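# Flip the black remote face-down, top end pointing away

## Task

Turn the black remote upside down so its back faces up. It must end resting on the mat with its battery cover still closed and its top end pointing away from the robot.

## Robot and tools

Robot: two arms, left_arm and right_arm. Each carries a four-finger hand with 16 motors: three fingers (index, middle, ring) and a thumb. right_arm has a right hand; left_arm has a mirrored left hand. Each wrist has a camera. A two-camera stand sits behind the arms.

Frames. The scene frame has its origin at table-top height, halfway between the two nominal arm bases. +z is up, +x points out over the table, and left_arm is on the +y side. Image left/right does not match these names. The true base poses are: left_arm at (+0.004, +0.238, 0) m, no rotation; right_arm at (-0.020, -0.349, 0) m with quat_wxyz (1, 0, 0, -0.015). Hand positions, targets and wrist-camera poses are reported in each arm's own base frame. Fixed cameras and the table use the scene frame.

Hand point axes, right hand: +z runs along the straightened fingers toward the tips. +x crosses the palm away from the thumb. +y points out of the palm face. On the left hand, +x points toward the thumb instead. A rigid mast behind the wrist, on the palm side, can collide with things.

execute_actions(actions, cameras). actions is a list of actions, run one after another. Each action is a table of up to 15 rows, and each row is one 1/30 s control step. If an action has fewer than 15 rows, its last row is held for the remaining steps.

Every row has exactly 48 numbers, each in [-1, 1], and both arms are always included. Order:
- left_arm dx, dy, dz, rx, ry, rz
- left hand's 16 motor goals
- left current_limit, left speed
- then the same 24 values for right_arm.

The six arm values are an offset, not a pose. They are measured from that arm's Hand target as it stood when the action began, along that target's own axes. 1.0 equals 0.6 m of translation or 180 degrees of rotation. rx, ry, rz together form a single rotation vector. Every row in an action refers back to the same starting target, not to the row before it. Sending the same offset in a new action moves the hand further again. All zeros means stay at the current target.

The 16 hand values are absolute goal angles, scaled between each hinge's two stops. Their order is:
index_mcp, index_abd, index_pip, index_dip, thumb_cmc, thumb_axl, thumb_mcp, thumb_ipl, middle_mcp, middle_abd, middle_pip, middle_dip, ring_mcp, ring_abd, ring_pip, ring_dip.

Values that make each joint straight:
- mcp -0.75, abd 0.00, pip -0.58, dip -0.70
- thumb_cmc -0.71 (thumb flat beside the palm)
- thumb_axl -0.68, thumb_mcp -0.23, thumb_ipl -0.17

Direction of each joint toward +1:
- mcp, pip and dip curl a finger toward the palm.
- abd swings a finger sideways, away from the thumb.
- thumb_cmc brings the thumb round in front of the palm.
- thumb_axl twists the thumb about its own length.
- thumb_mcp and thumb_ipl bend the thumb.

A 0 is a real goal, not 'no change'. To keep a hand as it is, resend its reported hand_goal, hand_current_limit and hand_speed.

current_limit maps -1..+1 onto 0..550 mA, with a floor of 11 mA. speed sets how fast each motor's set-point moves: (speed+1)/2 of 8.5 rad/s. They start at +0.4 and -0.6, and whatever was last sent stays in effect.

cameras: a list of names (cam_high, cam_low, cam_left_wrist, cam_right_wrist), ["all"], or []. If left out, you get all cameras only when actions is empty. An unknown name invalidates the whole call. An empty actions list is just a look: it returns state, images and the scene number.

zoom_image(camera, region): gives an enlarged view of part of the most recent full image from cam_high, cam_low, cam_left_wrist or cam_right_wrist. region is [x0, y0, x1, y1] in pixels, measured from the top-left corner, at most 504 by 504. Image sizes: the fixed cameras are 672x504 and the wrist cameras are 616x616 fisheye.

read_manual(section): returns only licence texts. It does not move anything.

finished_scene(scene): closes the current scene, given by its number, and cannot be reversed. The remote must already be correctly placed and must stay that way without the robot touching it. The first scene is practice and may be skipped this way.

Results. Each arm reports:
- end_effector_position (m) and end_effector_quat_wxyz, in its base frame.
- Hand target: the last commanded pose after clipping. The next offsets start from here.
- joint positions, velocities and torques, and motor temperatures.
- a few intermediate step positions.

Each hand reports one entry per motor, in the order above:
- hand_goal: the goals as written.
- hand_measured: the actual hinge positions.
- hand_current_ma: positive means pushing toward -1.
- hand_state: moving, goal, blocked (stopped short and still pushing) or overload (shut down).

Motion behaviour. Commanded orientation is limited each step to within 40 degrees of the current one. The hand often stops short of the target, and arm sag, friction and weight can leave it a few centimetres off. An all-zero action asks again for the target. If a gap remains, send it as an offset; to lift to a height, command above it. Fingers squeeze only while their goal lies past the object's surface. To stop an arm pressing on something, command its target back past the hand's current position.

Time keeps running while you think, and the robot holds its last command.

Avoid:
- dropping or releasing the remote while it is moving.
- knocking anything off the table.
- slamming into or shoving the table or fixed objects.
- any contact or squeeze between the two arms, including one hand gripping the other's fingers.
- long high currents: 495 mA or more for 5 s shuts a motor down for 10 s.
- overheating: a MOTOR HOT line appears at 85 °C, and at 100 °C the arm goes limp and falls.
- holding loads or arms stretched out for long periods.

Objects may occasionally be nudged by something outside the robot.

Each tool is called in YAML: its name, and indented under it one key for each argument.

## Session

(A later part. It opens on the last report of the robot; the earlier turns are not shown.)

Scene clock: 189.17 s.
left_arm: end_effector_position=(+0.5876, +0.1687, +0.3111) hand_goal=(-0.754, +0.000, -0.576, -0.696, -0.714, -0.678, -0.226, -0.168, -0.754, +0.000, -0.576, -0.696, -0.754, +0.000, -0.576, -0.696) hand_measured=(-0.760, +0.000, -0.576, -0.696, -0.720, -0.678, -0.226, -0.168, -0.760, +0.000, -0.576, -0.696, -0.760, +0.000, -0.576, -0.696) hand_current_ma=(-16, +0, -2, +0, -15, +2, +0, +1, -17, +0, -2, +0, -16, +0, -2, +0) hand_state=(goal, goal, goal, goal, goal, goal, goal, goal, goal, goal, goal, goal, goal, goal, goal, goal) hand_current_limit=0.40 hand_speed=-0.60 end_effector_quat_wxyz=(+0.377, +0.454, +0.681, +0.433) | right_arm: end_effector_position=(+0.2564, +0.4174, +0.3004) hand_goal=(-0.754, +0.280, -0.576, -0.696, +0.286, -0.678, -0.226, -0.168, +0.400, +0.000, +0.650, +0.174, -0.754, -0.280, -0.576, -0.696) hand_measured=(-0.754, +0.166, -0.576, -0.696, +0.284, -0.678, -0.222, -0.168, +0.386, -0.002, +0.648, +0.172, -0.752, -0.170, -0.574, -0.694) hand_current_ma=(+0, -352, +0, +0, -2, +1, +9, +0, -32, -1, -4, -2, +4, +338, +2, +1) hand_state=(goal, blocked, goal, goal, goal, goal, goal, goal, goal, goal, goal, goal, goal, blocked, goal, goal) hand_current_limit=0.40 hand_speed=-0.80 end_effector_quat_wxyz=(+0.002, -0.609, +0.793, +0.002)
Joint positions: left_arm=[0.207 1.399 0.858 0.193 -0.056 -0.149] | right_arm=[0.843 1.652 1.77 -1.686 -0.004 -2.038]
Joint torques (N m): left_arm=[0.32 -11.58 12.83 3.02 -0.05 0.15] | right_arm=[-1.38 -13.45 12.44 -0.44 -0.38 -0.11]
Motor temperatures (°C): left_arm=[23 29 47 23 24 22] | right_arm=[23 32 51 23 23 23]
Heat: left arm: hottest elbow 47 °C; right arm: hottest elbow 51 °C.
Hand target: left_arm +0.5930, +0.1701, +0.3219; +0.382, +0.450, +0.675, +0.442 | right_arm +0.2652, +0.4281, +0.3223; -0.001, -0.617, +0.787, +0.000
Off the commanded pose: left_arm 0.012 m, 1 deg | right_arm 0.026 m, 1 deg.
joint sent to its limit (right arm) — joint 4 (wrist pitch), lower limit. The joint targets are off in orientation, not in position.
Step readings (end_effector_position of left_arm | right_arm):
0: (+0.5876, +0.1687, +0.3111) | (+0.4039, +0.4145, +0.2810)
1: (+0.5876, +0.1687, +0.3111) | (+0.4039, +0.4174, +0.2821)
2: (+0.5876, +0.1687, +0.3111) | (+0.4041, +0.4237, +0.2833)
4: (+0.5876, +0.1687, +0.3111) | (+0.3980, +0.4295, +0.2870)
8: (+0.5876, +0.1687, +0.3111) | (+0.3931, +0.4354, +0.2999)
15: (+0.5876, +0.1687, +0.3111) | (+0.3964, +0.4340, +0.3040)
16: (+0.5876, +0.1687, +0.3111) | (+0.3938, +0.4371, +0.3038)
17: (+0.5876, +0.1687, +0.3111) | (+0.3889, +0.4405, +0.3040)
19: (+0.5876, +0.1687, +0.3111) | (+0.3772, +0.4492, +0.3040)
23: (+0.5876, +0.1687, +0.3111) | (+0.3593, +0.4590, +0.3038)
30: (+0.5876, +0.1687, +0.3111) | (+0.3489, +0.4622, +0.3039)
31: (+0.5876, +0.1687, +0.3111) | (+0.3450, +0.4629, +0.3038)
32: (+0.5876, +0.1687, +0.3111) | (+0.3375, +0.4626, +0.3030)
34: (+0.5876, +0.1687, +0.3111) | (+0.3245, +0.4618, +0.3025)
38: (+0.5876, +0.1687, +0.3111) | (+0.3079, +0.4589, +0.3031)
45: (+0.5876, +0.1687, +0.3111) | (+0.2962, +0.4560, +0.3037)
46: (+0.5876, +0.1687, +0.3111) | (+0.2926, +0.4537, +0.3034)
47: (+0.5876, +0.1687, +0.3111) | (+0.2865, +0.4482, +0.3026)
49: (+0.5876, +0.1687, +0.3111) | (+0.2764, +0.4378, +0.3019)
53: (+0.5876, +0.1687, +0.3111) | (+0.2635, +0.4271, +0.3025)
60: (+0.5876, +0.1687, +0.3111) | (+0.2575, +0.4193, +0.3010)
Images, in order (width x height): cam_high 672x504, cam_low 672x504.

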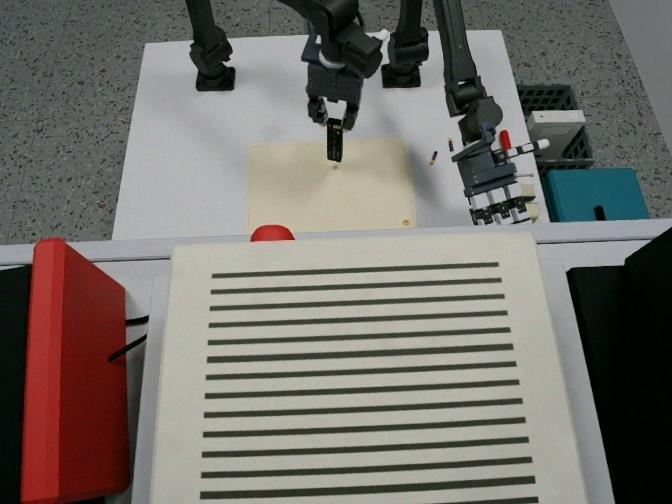

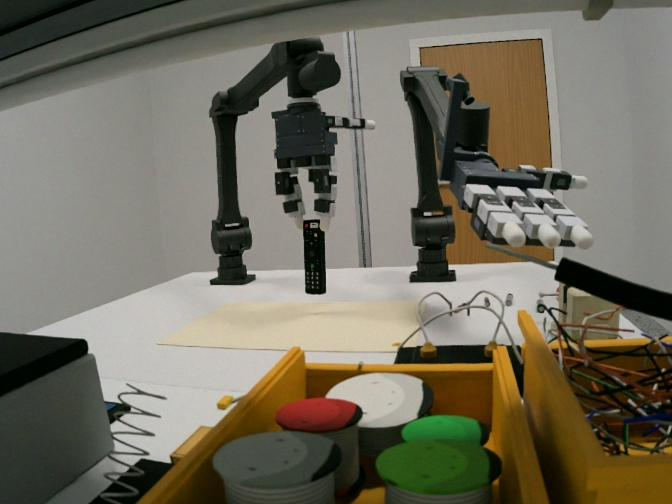

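execute_actions:
  actions:
    - [[0,0,0,0,0,0,-0.754,0,-0.576,-0.696,-0.714,-0.678,-0.226,-0.168,-0.754,0,-0.576,-0.696,-0.754,0,-0.576,-0.696,0.4,-0.6,0,0,0.066,0,0,0,-0.754,0.28,-0.576,-0.696,0.286,-0.678,-0.226,-0.168,0.4,0,0.65,0.174,-0.754,-0.28,-0.576,-0.696,0.4,-0.8]]
    - [[0,0,0,0,0,0,-0.754,0,-0.576,-0.696,-0.714,-0.678,-0.226,-0.168,-0.754,0,-0.576,-0.696,-0.754,0,-0.576,-0.696,0.4,-0.6,0,-0.02,0.045,0,0,0,-0.754,0.28,-0.576,-0.696,0.286,-0.678,-0.226,-0.168,0.4,0,0.65,0.174,-0.754,-0.28,-0.576,-0.696,0.4,-0.8]]
    - [[0,0,0,0,0,0,-0.754,0,-0.576,-0.696,-0.714,-0.678,-0.226,-0.168,-0.754,0,-0.576,-0.696,-0.754,0,-0.576,-0.696,0.4,-0.6,0,-0.05,0.013,0,0,0,-0.754,0.28,-0.576,-0.696,0.286,-0.678,-0.226,-0.168,0.4,0,0.65,0.174,-0.754,-0.28,-0.576,-0.696,0.4,-0.8]]
    - [[0,0,0,0,0,0,-0.754,0,-0.576,-0.696,-0.714,-0.678,-0.226,-0.168,-0.754,0,-0.576,-0.696,-0.754,0,-0.576,-0.696,0.4,-0.6,0,-0.05,0.03,0,0,0,-0.754,0.28,-0.576,-0.696,0.286,-0.678,-0.226,-0.168,0.4,0,0.65,0.174,-0.754,-0.28,-0.576,-0.696,0.4,-0.8]]
    - [[0,0,0,0,0,0,-0.754,0,-0.576,-0.696,-0.714,-0.678,-0.226,-0.168,-0.754,0,-0.576,-0.696,-0.754,0,-0.576,-0.696,0.4,-0.6,0,-0.042,0.042,0,0,0,-0.754,0.28,-0.576,-0.696,0.286,-0.678,-0.226,-0.168,0.4,0,0.65,0.174,-0.754,-0.28,-0.576,-0.696,0.4,-0.8]]
  cameras: ["cam_low","cam_high"]

zoom_image:
  camera: "cam_low"
  region: [220, 200, 380, 350]

Scene clock: 232.17 s.
left_arm: end_effector_position=(+0.5876, +0.1687, +0.3111) hand_goal=(-0.754, +0.000, -0.576, -0.696, -0.714, -0.678, -0.226, -0.168, -0.754, +0.000, -0.576, -0.696, -0.754, +0.000, -0.576, -0.696) hand_measured=(-0.760, +0.000, -0.576, -0.696, -0.720, -0.678, -0.226, -0.168, -0.760, +0.000, -0.576, -0.696, -0.760, +0.000, -0.576, -0.696) hand_current_ma=(-16, +0, -2, +0, -15, +2, +0, +1, -17, +0, -2, +0, -16, +0, -2, +0) hand_state=(goal, goal, goal, goal, goal, goal, goal, goal, goal, goal, goal, goal, goal, goal, goal, goal) hand_current_limit=0.40 hand_speed=-0.60 end_effector_quat_wxyz=(+0.377, +0.454, +0.681, +0.433) | right_arm: end_effector_position=(+0.3577, +0.3995, +0.1995) hand_goal=(-0.754, +0.280, -0.576, -0.696, +0.286, -0.678, -0.226, -0.168, +0.400, +0.000, +0.650, +0.174, -0.754, -0.280, -0.576, -0.696) hand_measured=(-0.772, +0.166, -0.588, -0.704, +0.284, -0.678, -0.222, -0.168, +0.386, -0.002, +0.648, +0.172, -0.746, -0.170, -0.572, -0.696) hand_current_ma=(-40, -352, -26, -13, -2, +1, +9, +0, -31, -1, -4, -2, +16, +338, +6, +1) hand_state=(goal, blocked, goal, goal, goal, goal, goal, goal, goal, goal, goal, goal, goal, blocked, goal, goal) hand_current_limit=0.40 hand_speed=-0.80 end_effector_quat_wxyz=(-0.011, -0.568, +0.823, -0.023)
Joint positions: left_arm=[0.207 1.399 0.858 0.193 -0.056 -0.149] | right_arm=[0.696 1.812 1.728 -1.512 0.044 -2.082]
Joint torques (N m): left_arm=[0.32 -11.52 12.85 3 -0.04 0.15] | right_arm=[-1.03 -16.5 8.49 -0.09 -0.28 -0.17]
Motor temperatures (°C): left_arm=[23 29 48 23 24 22] | right_arm=[23 30 55 23 23 23]
Heat: left arm: hottest elbow 48 °C; right arm: hottest elbow 55 °C.
Hand target: left_arm +0.5930, +0.1701, +0.3219; +0.382, +0.450, +0.675, +0.442 | right_arm +0.3593, +0.4049, +0.2047; -0.001, -0.618, +0.787, +0.000
Off the commanded pose: left_arm 0.012 m, 1 deg | right_arm 0.008 m, 8 deg.
joint sent to its limit (right arm) — joint 6 (wrist roll), lower limit. The joint targets are off in orientation, not in position.
Step readings (end_effector_position of left_arm | right_arm):
0: (+0.5876, +0.1687, +0.3111) | (+0.2564, +0.4174, +0.3004)
1: (+0.5876, +0.1687, +0.3111) | (+0.2566, +0.4176, +0.2996)
2: (+0.5876, +0.1687, +0.3111) | (+0.2575, +0.4176, +0.2982)
4: (+0.5876, +0.1687, +0.3111) | (+0.2594, +0.4197, +0.2943)
8: (+0.5876, +0.1687, +0.3111) | (+0.2631, +0.4236, +0.2838)
15: (+0.5876, +0.1687, +0.3111) | (+0.2641, +0.4248, +0.2791)
16: (+0.5876, +0.1687, +0.3111) | (+0.2648, +0.4249, +0.2770)
17: (+0.5876, +0.1687, +0.3111) | (+0.2669, +0.4253, +0.2739)
19: (+0.5876, +0.1687, +0.3111) | (+0.2714, +0.4268, +0.2665)
23: (+0.5876, +0.1687, +0.3111) | (+0.2724, +0.4270, +0.2590)
30: (+0.5876, +0.1687, +0.3111) | (+0.2723, +0.4268, +0.2590)
31: (+0.5876, +0.1687, +0.3111) | (+0.2737, +0.4257, +0.2583)
32: (+0.5876, +0.1687, +0.3111) | (+0.2746, +0.4254, +0.2581)
34: (+0.5876, +0.1687, +0.3111) | (+0.2818, +0.4221, +0.2576)
38: (+0.5876, +0.1687, +0.3111) | (+0.2968, +0.4161, +0.2557)
45: (+0.5876, +0.1687, +0.3111) | (+0.3035, +0.4119, +0.2540)
46: (+0.5876, +0.1687, +0.3111) | (+0.3051, +0.4108, +0.2528)
47: (+0.5876, +0.1687, +0.3111) | (+0.3099, +0.4083, +0.2511)
49: (+0.5876, +0.1687, +0.3111) | (+0.3168, +0.4096, +0.2477)
53: (+0.5876, +0.1687, +0.3111) | (+0.3267, +0.4075, +0.2400)
60: (+0.5876, +0.1687, +0.3111) | (+0.3360, +0.4014, +0.2342)
61: (+0.5876, +0.1687, +0.3111) | (+0.3372, +0.4009, +0.2332)
62: (+0.5876, +0.1687, +0.3111) | (+0.3401, +0.3997, +0.2321)
64: (+0.5876, +0.1687, +0.3111) | (+0.3472, +0.3999, +0.2270)
68: (+0.5876, +0.1687, +0.3111) | (+0.3565, +0.4014, +0.2129)
75: (+0.5876, +0.1687, +0.3111) | (+0.3577, +0.3995, +0.1995)
Images, in order (width x height): cam_high 672x504, cam_low 672x504.

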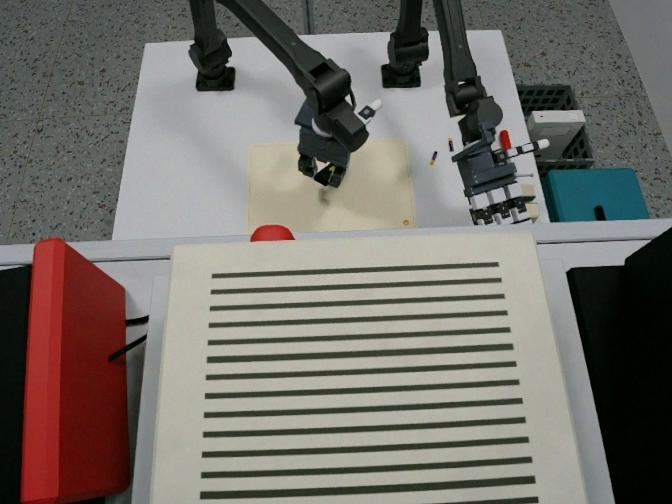

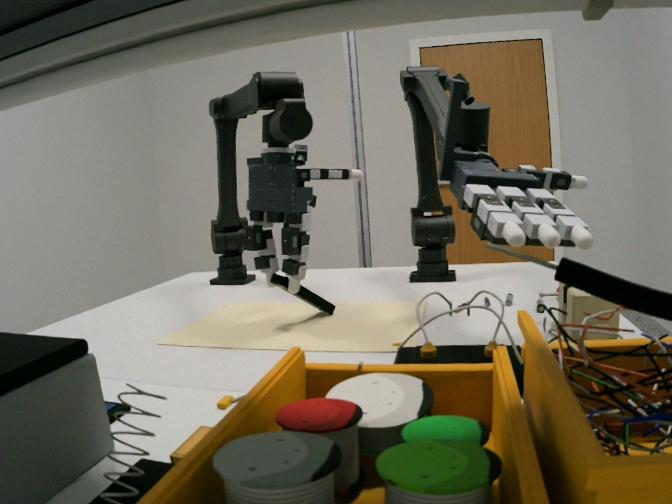

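Scaled by 3.150 from the camera's 672x504 image, which has a finer 960x720 frame.

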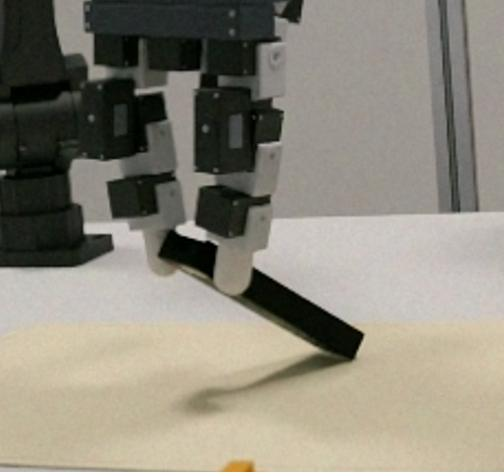

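execute_actions:
  actions:
    - [[0,0,0,0,0,0,-0.754,0,-0.576,-0.696,-0.714,-0.678,-0.226,-0.168,-0.754,0,-0.576,-0.696,-0.754,0,-0.576,-0.696,0.4,-0.6,0,-0.015,0.06,0,0,0,-0.754,0.28,-0.576,-0.696,0.286,-0.678,-0.226,-0.168,0.4,0,0.65,0.174,-0.754,-0.28,-0.576,-0.696,0.4,-0.8]]
    - [[0,0,0,0,0,0,-0.754,0,-0.576,-0.696,-0.714,-0.678,-0.226,-0.168,-0.754,0,-0.576,-0.696,-0.754,0,-0.576,-0.696,0.4,-0.6,0,-0.01,0.035,0,0,0,-0.754,0.28,-0.576,-0.696,0.286,-0.678,-0.226,-0.168,0.4,0,0.65,0.174,-0.754,-0.28,-0.576,-0.696,0.4,-0.8]]
    - [[0,0,0,0,0,0,-0.754,0,-0.576,-0.696,-0.714,-0.678,-0.226,-0.168,-0.754,0,-0.576,-0.696,-0.754,0,-0.576,-0.696,0.4,-0.6,0,0,0.025,0,0,0,-0.754,0.28,-0.576,-0.696,0.286,-0.678,-0.226,-0.168,0.4,0,0.65,0.174,-0.754,-0.28,-0.576,-0.696,0.4,-0.8]]
    - [[0,0,0,0,0,0,-0.754,0,-0.576,-0.696,-0.714,-0.678,-0.226,-0.168,-0.754,0,-0.576,-0.696,-0.754,0,-0.576,-0.696,0.4,-0.6,0,0,0,0,0,0,-0.754,0.0,-0.576,-0.696,0.286,-0.678,-0.226,-0.168,0.4,0,0.65,0.174,-0.754,0,-0.576,-0.696,0.4,-0.85]]
  cameras: ["cam_low","cam_high"]

zoom_image:
  camera: "cam_low"
  region: [220, 220, 380, 370]

Scene clock: 250.60 s.
left_arm: end_effector_position=(+0.5876, +0.1687, +0.3111) hand_goal=(-0.754, +0.000, -0.576, -0.696, -0.714, -0.678, -0.226, -0.168, -0.754, +0.000, -0.576, -0.696, -0.754, +0.000, -0.576, -0.696) hand_measured=(-0.760, +0.000, -0.576, -0.696, -0.720, -0.678, -0.226, -0.168, -0.760, +0.000, -0.576, -0.696, -0.760, +0.000, -0.576, -0.696) hand_current_ma=(-16, +0, -2, +0, -15, +2, +0, +1, -17, +0, -2, +0, -16, +0, -2, +0) hand_state=(goal, goal, goal, goal, goal, goal, goal, goal, goal, goal, goal, goal, goal, goal, goal, goal) hand_current_limit=0.40 hand_speed=-0.60 end_effector_quat_wxyz=(+0.377, +0.454, +0.681, +0.433) | right_arm: end_effector_position=(+0.3710, +0.4033, +0.1384) hand_goal=(-0.754, +0.000, -0.576, -0.696, +0.286, -0.678, -0.226, -0.168, +0.400, +0.000, +0.650, +0.174, -0.754, +0.000, -0.576, -0.696) hand_measured=(-0.754, +0.002, -0.578, -0.698, +0.284, -0.678, -0.222, -0.168, +0.386, -0.002, +0.648, +0.172, -0.750, -0.004, -0.574, -0.696) hand_current_ma=(-1, +3, -3, -3, -2, +1, +9, +0, -31, -1, -4, -2, +6, -4, +3, +1) hand_state=(goal, goal, goal, goal, goal, goal, goal, goal, goal, goal, goal, goal, goal, goal, goal, goal) hand_current_limit=0.40 hand_speed=-0.85 end_effector_quat_wxyz=(-0.001, -0.564, +0.826, -0.022)
Joint positions: left_arm=[0.207 1.399 0.858 0.193 -0.056 -0.149] | right_arm=[0.686 1.856 1.631 -1.351 0.044 -2.082]
Joint torques (N m): left_arm=[0.32 -11.52 12.85 2.99 -0.04 0.15] | right_arm=[-1.44 -15.5 7.08 -0.06 -0.06 -0.12]
Motor temperatures (°C): left_arm=[23 29 48 23 24 22] | right_arm=[23 31 56 23 23 23]
Heat: left arm: hottest elbow 48 °C; right arm: hottest elbow 56 °C.
Hand target: left_arm +0.5930, +0.1701, +0.3219; +0.382, +0.450, +0.675, +0.442 | right_arm +0.3740, +0.4013, +0.1327; -0.001, -0.618, +0.787, +0.000
Off the commanded pose: left_arm 0.012 m, 1 deg | right_arm 0.007 m, 8 deg.
joint sent to its limit (right arm) — joint 6 (wrist roll), lower limit. The joint targets are off in orientation, not in position.
Step readings (end_effector_position of left_arm | right_arm):
0: (+0.5876, +0.1687, +0.3111) | (+0.3577, +0.3995, +0.1995)
1: (+0.5876, +0.1687, +0.3111) | (+0.3583, +0.4000, +0.1973)
2: (+0.5876, +0.1687, +0.3111) | (+0.3601, +0.4013, +0.1940)
4: (+0.5876, +0.1687, +0.3111) | (+0.3647, +0.4049, +0.1868)
8: (+0.5876, +0.1687, +0.3111) | (+0.3663, +0.4054, +0.1745)
15: (+0.5876, +0.1687, +0.3111) | (+0.3651, +0.4041, +0.1717)
16: (+0.5876, +0.1687, +0.3111) | (+0.3655, +0.4042, +0.1700)
17: (+0.5876, +0.1687, +0.3111) | (+0.3672, +0.4044, +0.1678)
19: (+0.5876, +0.1687, +0.3111) | (+0.3700, +0.4050, +0.1629)
23: (+0.5876, +0.1687, +0.3111) | (+0.3700, +0.4042, +0.1549)
30: (+0.5876, +0.1687, +0.3111) | (+0.3702, +0.4033, +0.1528)
31: (+0.5876, +0.1687, +0.3111) | (+0.3704, +0.4034, +0.1516)
32: (+0.5876, +0.1687, +0.3111) | (+0.3712, +0.4041, +0.1497)
34: (+0.5876, +0.1687, +0.3111) | (+0.3720, +0.4047, +0.1456)
38: (+0.5876, +0.1687, +0.3111) | (+0.3708, +0.4032, +0.1392)
45: (+0.5876, +0.1687, +0.3111) | (+0.3710, +0.4033, +0.1384)
46: (+0.5876, +0.1687, +0.3111) | (+0.3710, +0.4033, +0.1384)
47: (+0.5876, +0.1687, +0.3111) | (+0.3710, +0.4033, +0.1384)
49: (+0.5876, +0.1687, +0.3111) | (+0.3710, +0.4033, +0.1384)
53: (+0.5876, +0.1687, +0.3111) | (+0.3710, +0.4033, +0.1384)
60: (+0.5876, +0.1687, +0.3111) | (+0.3710, +0.4033, +0.1384)
Images, in order (width x height): cam_high 672x504, cam_low 672x504.

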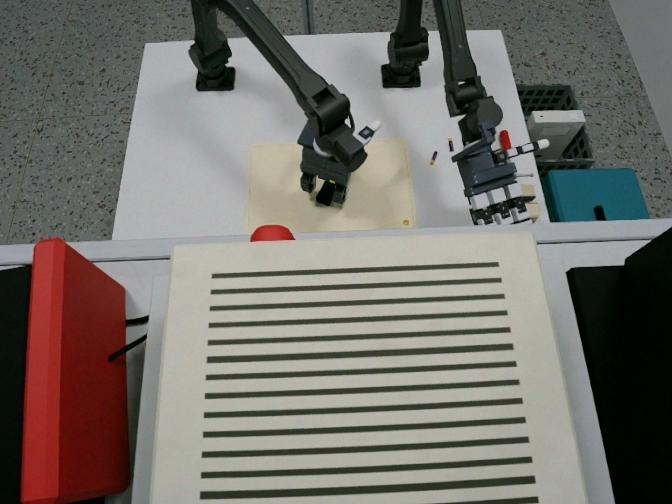

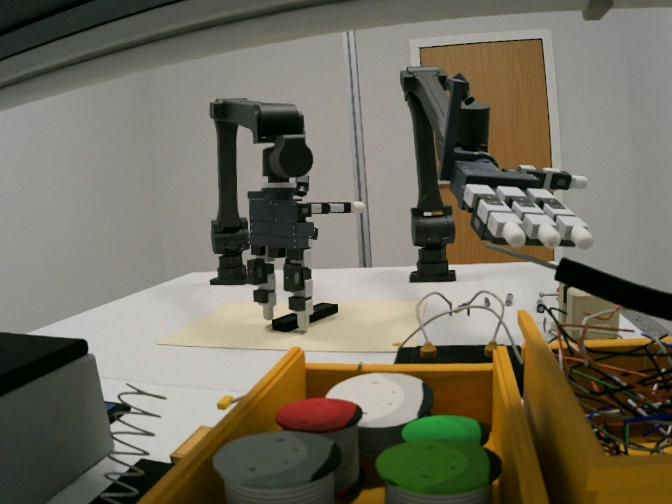

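Scaled by 3.150 from the camera's 672x504 image, which has a finer 960x720 frame.

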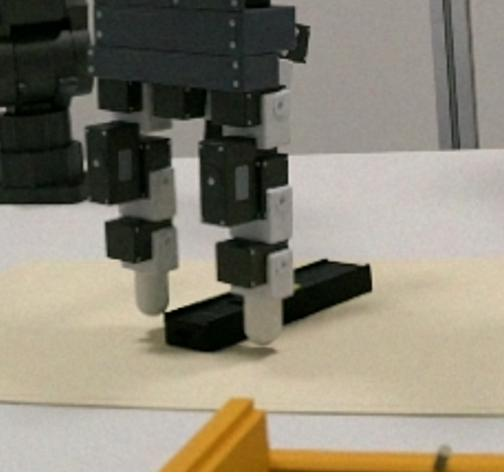

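execute_actions:
  actions:
    - [[0,0,0,0,0,0,-0.754,0,-0.576,-0.696,-0.714,-0.678,-0.226,-0.168,-0.754,0,-0.576,-0.696,-0.754,0,-0.576,-0.696,0.4,-0.6,-0.033,0.006,-0.009,0,0,0,-0.754,0,-0.576,-0.696,0.286,-0.678,-0.226,-0.168,0.4,0,0.65,0.174,-0.754,0,-0.576,-0.696,0.4,-0.85]]
    - [[0,0,0,0,0,0,-0.754,0,-0.576,-0.696,-0.714,-0.678,-0.226,-0.168,-0.754,0,-0.576,-0.696,-0.754,0,-0.576,-0.696,0.4,-0.6,-0.033,0.006,-0.005,0,0,0,-0.754,0,-0.576,-0.696,0.286,-0.678,-0.226,-0.168,0.4,0,0.65,0.174,-0.754,0,-0.576,-0.696,0.4,-0.85]]
    - [[0,0,0,0,0,0,-0.754,0,-0.576,-0.696,-0.714,-0.678,-0.226,-0.168,-0.754,0,-0.576,-0.696,-0.754,0,-0.576,-0.696,0.4,-0.6,-0.033,0.006,0,0,0,0,-0.754,0,-0.576,-0.696,0.286,-0.678,-0.226,-0.168,0.4,0,0.65,0.174,-0.754,0,-0.576,-0.696,0.4,-0.85]]
    - [[0,0,0,0,0,0,-0.754,0,-0.576,-0.696,-0.714,-0.678,-0.226,-0.168,-0.754,0,-0.576,-0.696,-0.754,0,-0.576,-0.696,0.4,-0.6,-0.02,0.004,0,0,0,0,-0.754,0,-0.576,-0.696,0.286,-0.678,-0.226,-0.168,0.4,0,0.65,0.174,-0.754,0,-0.576,-0.696,0.4,-0.85]]
  cameras: ["cam_low","cam_high"]

zoom_image:
  camera: "cam_high"
  region: [290, 120, 410, 240]

zoom_image:
  camera: "cam_low"
  region: [220, 220, 380, 370]

Scene clock: 270.40 s.
left_arm: end_effector_position=(+0.5876, +0.1687, +0.3111) hand_goal=(-0.754, +0.000, -0.576, -0.696, -0.714, -0.678, -0.226, -0.168, -0.754, +0.000, -0.576, -0.696, -0.754, +0.000, -0.576, -0.696) hand_measured=(-0.760, +0.000, -0.576, -0.696, -0.720, -0.678, -0.226, -0.168, -0.760, +0.000, -0.576, -0.696, -0.760, +0.000, -0.576, -0.696) hand_current_ma=(-16, +0, -2, +0, -15, +2, +0, +1, -17, +0, -2, +0, -16, +0, -2, +0) hand_state=(goal, goal, goal, goal, goal, goal, goal, goal, goal, goal, goal, goal, goal, goal, goal, goal) hand_current_limit=0.40 hand_speed=-0.60 end_effector_quat_wxyz=(+0.377, +0.454, +0.681, +0.433) | right_arm: end_effector_position=(+0.3732, +0.4495, +0.1366) hand_goal=(-0.754, +0.000, -0.576, -0.696, +0.286, -0.678, -0.226, -0.168, +0.400, +0.000, +0.650, +0.174, -0.754, +0.000, -0.576, -0.696) hand_measured=(-0.762, +0.052, -0.582, -0.700, +0.286, -0.678, -0.222, -0.168, +0.386, -0.002, +0.648, +0.172, -0.758, +0.008, -0.578, -0.696) hand_current_ma=(-13, +133, -10, -5, -1, +1, +9, +0, -31, -1, -4, -2, -7, +12, -2, +0) hand_state=(goal, blocked, goal, goal, goal, goal, goal, goal, goal, goal, goal, goal, goal, goal, goal, goal) hand_current_limit=0.40 hand_speed=-0.85 end_effector_quat_wxyz=(-0.017, -0.587, +0.809, -0.017)
Joint positions: left_arm=[0.207 1.399 0.858 0.193 -0.056 -0.149] | right_arm=[0.741 1.977 1.803 -1.434 0.03 -2.084]
Joint torques (N m): left_arm=[0.32 -11.52 12.83 3.02 -0.04 0.15] | right_arm=[0.97 -14.97 11.89 -0.32 -0.7 -0.16]
Heat: left arm: hottest elbow 48 °C; right arm: hottest elbow 54 °C.
Hand target: left_arm +0.5930, +0.1701, +0.3219; +0.382, +0.450, +0.675, +0.442 | right_arm +0.3780, +0.4738, +0.1410; -0.001, -0.618, +0.786, +0.000
Off the commanded pose: left_arm 0.012 m, 1 deg | right_arm 0.025 m, 5 deg.
joint sent to its limit (right arm) — joint 6 (wrist roll), lower limit. The joint targets are off in orientation, not in position.
Step readings (end_effector_position of left_arm | right_arm):
0: (+0.5876, +0.1687, +0.3111) | (+0.3710, +0.4033, +0.1384)
1: (+0.5876, +0.1687, +0.3111) | (+0.3705, +0.4038, +0.1378)
2: (+0.5876, +0.1687, +0.3111) | (+0.3699, +0.4036, +0.1368)
4: (+0.5876, +0.1687, +0.3111) | (+0.3683, +0.4045, +0.1338)
8: (+0.5876, +0.1687, +0.3111) | (+0.3675, +0.4079, +0.1339)
15: (+0.5876, +0.1687, +0.3111) | (+0.3673, +0.4083, +0.1341)
16: (+0.5876, +0.1687, +0.3111) | (+0.3671, +0.4092, +0.1348)
17: (+0.5876, +0.1687, +0.3111) | (+0.3673, +0.4107, +0.1358)
19: (+0.5876, +0.1687, +0.3111) | (+0.3694, +0.4174, +0.1350)
23: (+0.5876, +0.1687, +0.3111) | (+0.3684, +0.4222, +0.1354)
30: (+0.5876, +0.1687, +0.3111) | (+0.3683, +0.4223, +0.1354)
31: (+0.5876, +0.1687, +0.3111) | (+0.3686, +0.4232, +0.1359)
32: (+0.5876, +0.1687, +0.3111) | (+0.3689, +0.4249, +0.1366)
34: (+0.5876, +0.1687, +0.3111) | (+0.3716, +0.4319, +0.1359)
38: (+0.5876, +0.1687, +0.3111) | (+0.3714, +0.4381, +0.1360)
45: (+0.5876, +0.1687, +0.3111) | (+0.3713, +0.4385, +0.1361)
46: (+0.5876, +0.1687, +0.3111) | (+0.3712, +0.4390, +0.1365)
47: (+0.5876, +0.1687, +0.3111) | (+0.3719, +0.4404, +0.1369)
49: (+0.5876, +0.1687, +0.3111) | (+0.3731, +0.4443, +0.1365)
53: (+0.5876, +0.1687, +0.3111) | (+0.3732, +0.4488, +0.1368)
60: (+0.5876, +0.1687, +0.3111) | (+0.3732, +0.4495, +0.1366)
Images, in order (width x height): cam_high 672x504, cam_low 672x504.

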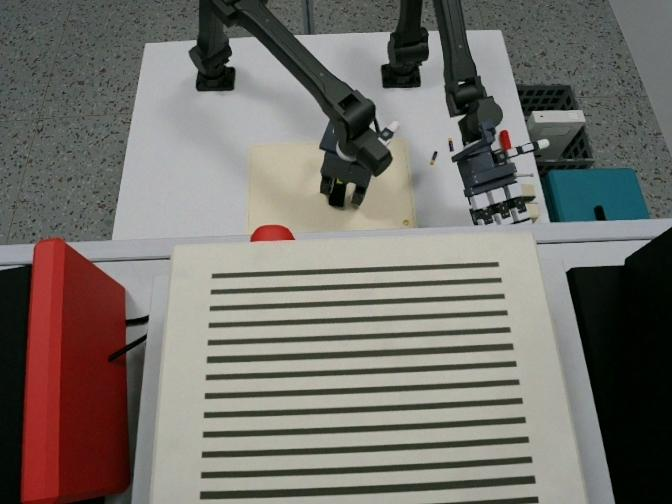

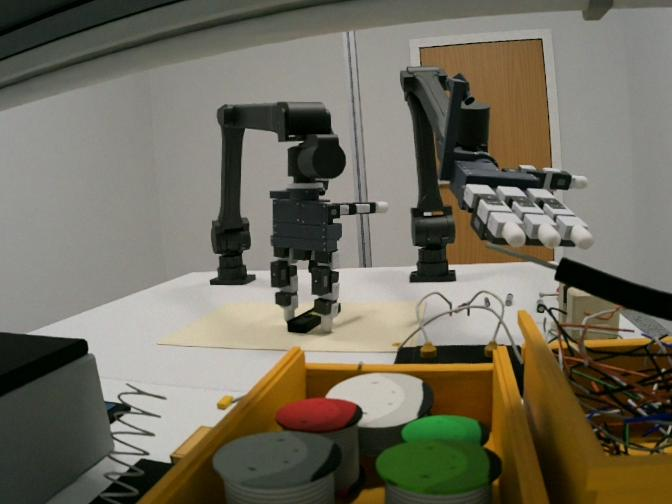

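Scaled by 4.200 from the camera's 672x504 image, which has a finer 960x720 frame.

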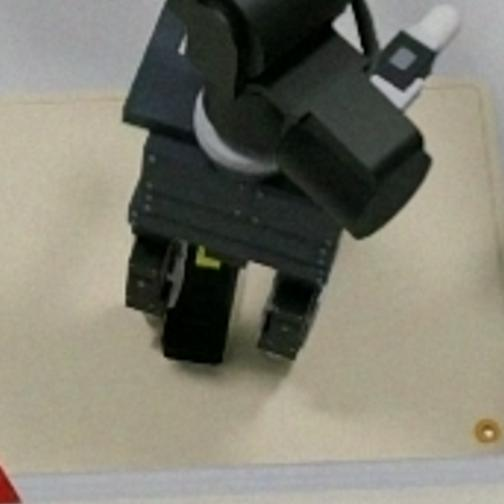

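Scaled by 3.150 from the camera's 672x504 image, which has a finer 960x720 frame.

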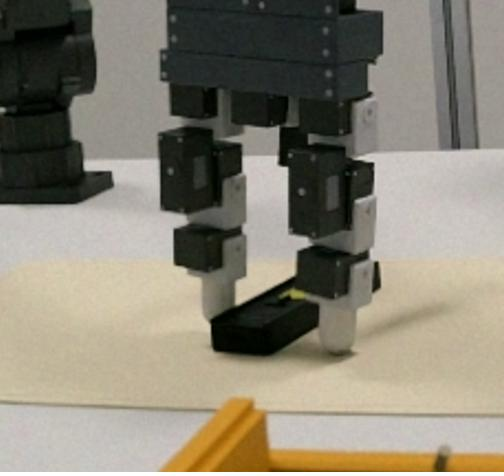

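execute_actions:
  actions:
    - [[0,0,0,0,0,0,-0.754,0,-0.576,-0.696,-0.714,-0.678,-0.226,-0.168,-0.754,0,-0.576,-0.696,-0.754,0,-0.576,-0.696,0.4,-0.6,-0.028,0.006,-0.008,0,0,0,-0.754,0,-0.576,-0.696,0.286,-0.678,-0.226,-0.168,0.4,0,0.65,0.174,-0.754,0,-0.576,-0.696,0.4,-0.85]]
    - [[0,0,0,0,0,0,-0.754,0,-0.576,-0.696,-0.714,-0.678,-0.226,-0.168,-0.754,0,-0.576,-0.696,-0.754,0,-0.576,-0.696,0.4,-0.6,0.01,0,-0.07,0,0,0,-0.754,0,-0.576,-0.696,0.286,-0.678,-0.226,-0.168,0.4,0,0.65,0.174,-0.754,0,-0.576,-0.696,0.4,-0.85]]
    - [[0,0,0,0,0,0,-0.754,0,-0.576,-0.696,-0.714,-0.678,-0.226,-0.168,-0.754,0,-0.576,-0.696,-0.754,0,-0.576,-0.696,0.4,-0.6,0,0.0,-0.08,0,0,0,-0.754,0,-0.576,-0.696,0.286,-0.678,-0.226,-0.168,0.4,0,0.65,0.174,-0.754,0,-0.576,-0.696,0.4,-0.85]]
    - [[0,0,0,0,0,0,-0.754,0,-0.576,-0.696,-0.714,-0.678,-0.226,-0.168,-0.754,0,-0.576,-0.696,-0.754,0,-0.576,-0.696,0.4,-0.6,0.08,0.08,-0.05,0,0,0,-0.754,0,-0.576,-0.696,0.286,-0.678,-0.226,-0.168,0.4,0,0.65,0.174,-0.754,0,-0.576,-0.696,0.4,-0.85]]
    - [[0,0,0,0,0,0,-0.754,0,-0.576,-0.696,-0.714,-0.678,-0.226,-0.168,-0.754,0,-0.576,-0.696,-0.754,0,-0.576,-0.696,0.4,-0.6,0.1,0.08,0,0,0,0,-0.754,0,-0.576,-0.696,0.286,-0.678,-0.226,-0.168,0.4,0,0.65,0.174,-0.754,0,-0.576,-0.696,0.4,-0.85]]
  cameras: ["cam_low","cam_high"]

zoom_image:
  camera: "cam_high"
  region: [270, 120, 430, 240]

Scene clock: 288.40 s.
left_arm: end_effector_position=(+0.5876, +0.1687, +0.3111) hand_goal=(-0.754, +0.000, -0.576, -0.696, -0.714, -0.678, -0.226, -0.168, -0.754, +0.000, -0.576, -0.696, -0.754, +0.000, -0.576, -0.696) hand_measured=(-0.760, +0.000, -0.576, -0.696, -0.720, -0.678, -0.226, -0.168, -0.760, +0.000, -0.576, -0.696, -0.760, +0.000, -0.576, -0.696) hand_current_ma=(-16, +0, -2, +0, -15, +2, +0, +1, -17, +0, -2, +0, -16, +0, -2, +0) hand_state=(goal, goal, goal, goal, goal, goal, goal, goal, goal, goal, goal, goal, goal, goal, goal, goal) hand_current_limit=0.40 hand_speed=-0.60 end_effector_quat_wxyz=(+0.377, +0.454, +0.681, +0.433) | right_arm: end_effector_position=(+0.2578, +0.3966, +0.2591) hand_goal=(-0.754, +0.000, -0.576, -0.696, +0.286, -0.678, -0.226, -0.168, +0.400, +0.000, +0.650, +0.174, -0.754, +0.000, -0.576, -0.696) hand_measured=(-0.752, -0.002, -0.578, -0.698, +0.286, -0.678, -0.222, -0.168, +0.390, -0.002, +0.648, +0.172, -0.752, -0.002, -0.578, -0.696) hand_current_ma=(+1, -1, -1, -3, -1, +1, +9, +0, -20, -1, -3, -2, +1, -1, -2, +0) hand_state=(goal, goal, goal, goal, goal, goal, goal, goal, goal, goal, goal, goal, goal, goal, goal, goal) hand_current_limit=0.40 hand_speed=-0.85 end_effector_quat_wxyz=(-0.015, -0.616, +0.788, -0.006)
Joint positions: left_arm=[0.207 1.399 0.858 0.193 -0.056 -0.149] | right_arm=[0.817 1.634 1.639 -1.609 0.007 -2.081]
Joint torques (N m): left_arm=[0.26 -11.58 12.85 3.02 -0.04 0.15] | right_arm=[0.21 -14.92 8.35 -0.08 -0.37 0.05]
Motor temperatures (°C): left_arm=[23 29 48 23 24 22] | right_arm=[23 32 55 23 23 23]
Heat: left arm: hottest elbow 48 °C; right arm: hottest elbow 55 °C.
Hand target: left_arm +0.5930, +0.1701, +0.3219; +0.382, +0.450, +0.675, +0.442 | right_arm +0.2583, +0.4032, +0.2660; -0.001, -0.618, +0.786, +0.000
Off the commanded pose: left_arm 0.012 m, 1 deg | right_arm 0.010 m, 2 deg.
Step readings (end_effector_position of left_arm | right_arm):
0: (+0.5876, +0.1687, +0.3111) | (+0.3732, +0.4495, +0.1366)
1: (+0.5876, +0.1687, +0.3111) | (+0.3732, +0.4504, +0.1378)
2: (+0.5876, +0.1687, +0.3111) | (+0.3736, +0.4524, +0.1388)
4: (+0.5876, +0.1687, +0.3111) | (+0.3762, +0.4608, +0.1384)
8: (+0.5876, +0.1687, +0.3111) | (+0.3741, +0.4694, +0.1384)
15: (+0.5876, +0.1687, +0.3111) | (+0.3733, +0.4708, +0.1385)
16: (+0.5876, +0.1687, +0.3111) | (+0.3734, +0.4709, +0.1405)
17: (+0.5876, +0.1687, +0.3111) | (+0.3718, +0.4697, +0.1443)
19: (+0.5876, +0.1687, +0.3111) | (+0.3682, +0.4673, +0.1509)
23: (+0.5876, +0.1687, +0.3111) | (+0.3707, +0.4706, +0.1617)
30: (+0.5876, +0.1687, +0.3111) | (+0.3713, +0.4712, +0.1641)
31: (+0.5876, +0.1687, +0.3111) | (+0.3708, +0.4710, +0.1674)
32: (+0.5876, +0.1687, +0.3111) | (+0.3686, +0.4690, +0.1728)
34: (+0.5876, +0.1687, +0.3111) | (+0.3661, +0.4665, +0.1851)
38: (+0.5876, +0.1687, +0.3111) | (+0.3736, +0.4738, +0.2087)
45: (+0.5876, +0.1687, +0.3111) | (+0.3742, +0.4743, +0.2160)
46: (+0.5876, +0.1687, +0.3111) | (+0.3714, +0.4739, +0.2147)
47: (+0.5876, +0.1687, +0.3111) | (+0.3619, +0.4711, +0.2149)
49: (+0.5876, +0.1687, +0.3111) | (+0.3440, +0.4559, +0.2178)
53: (+0.5876, +0.1687, +0.3111) | (+0.3270, +0.4490, +0.2439)
60: (+0.5876, +0.1687, +0.3111) | (+0.3190, +0.4477, +0.2667)
61: (+0.5876, +0.1687, +0.3111) | (+0.3161, +0.4463, +0.2598)
62: (+0.5876, +0.1687, +0.3111) | (+0.3076, +0.4417, +0.2533)
64: (+0.5876, +0.1687, +0.3111) | (+0.2788, +0.4148, +0.2404)
68: (+0.5876, +0.1687, +0.3111) | (+0.2601, +0.3967, +0.2456)
75: (+0.5876, +0.1687, +0.3111) | (+0.2579, +0.3964, +0.2591)
Images, in order (width x height): cam_high 672x504, cam_low 672x504.

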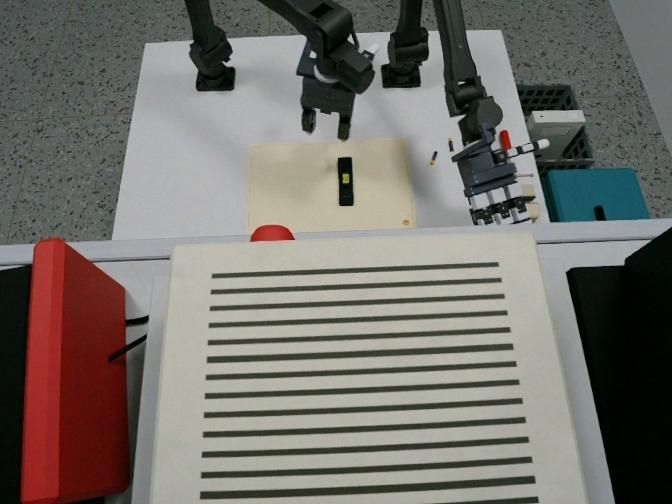

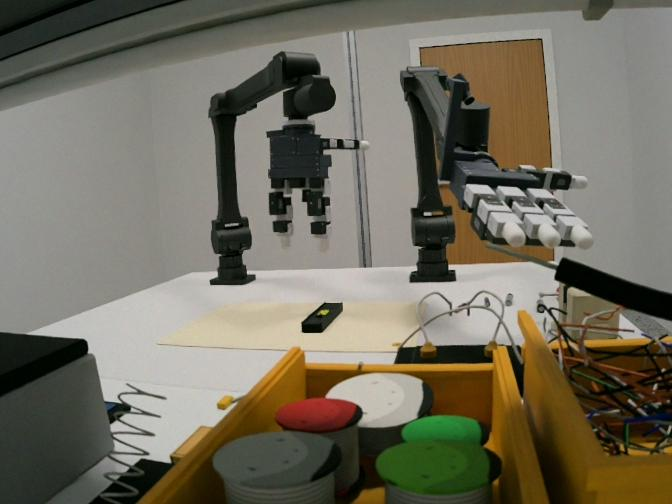

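Scaled by 3.150 from the camera's 672x504 image, which has a finer 960x720 frame.

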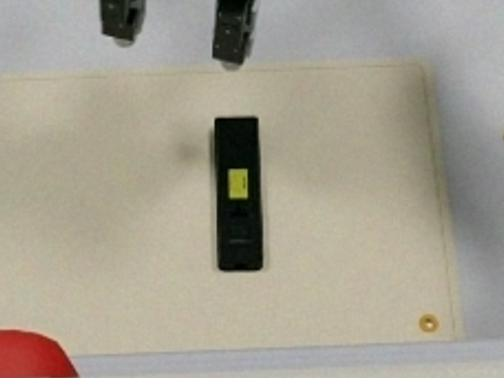

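Back up, top end away, on the mat. Finish scene 2.

finished_scene:
  scene: 2

The scene is finished: the task was done.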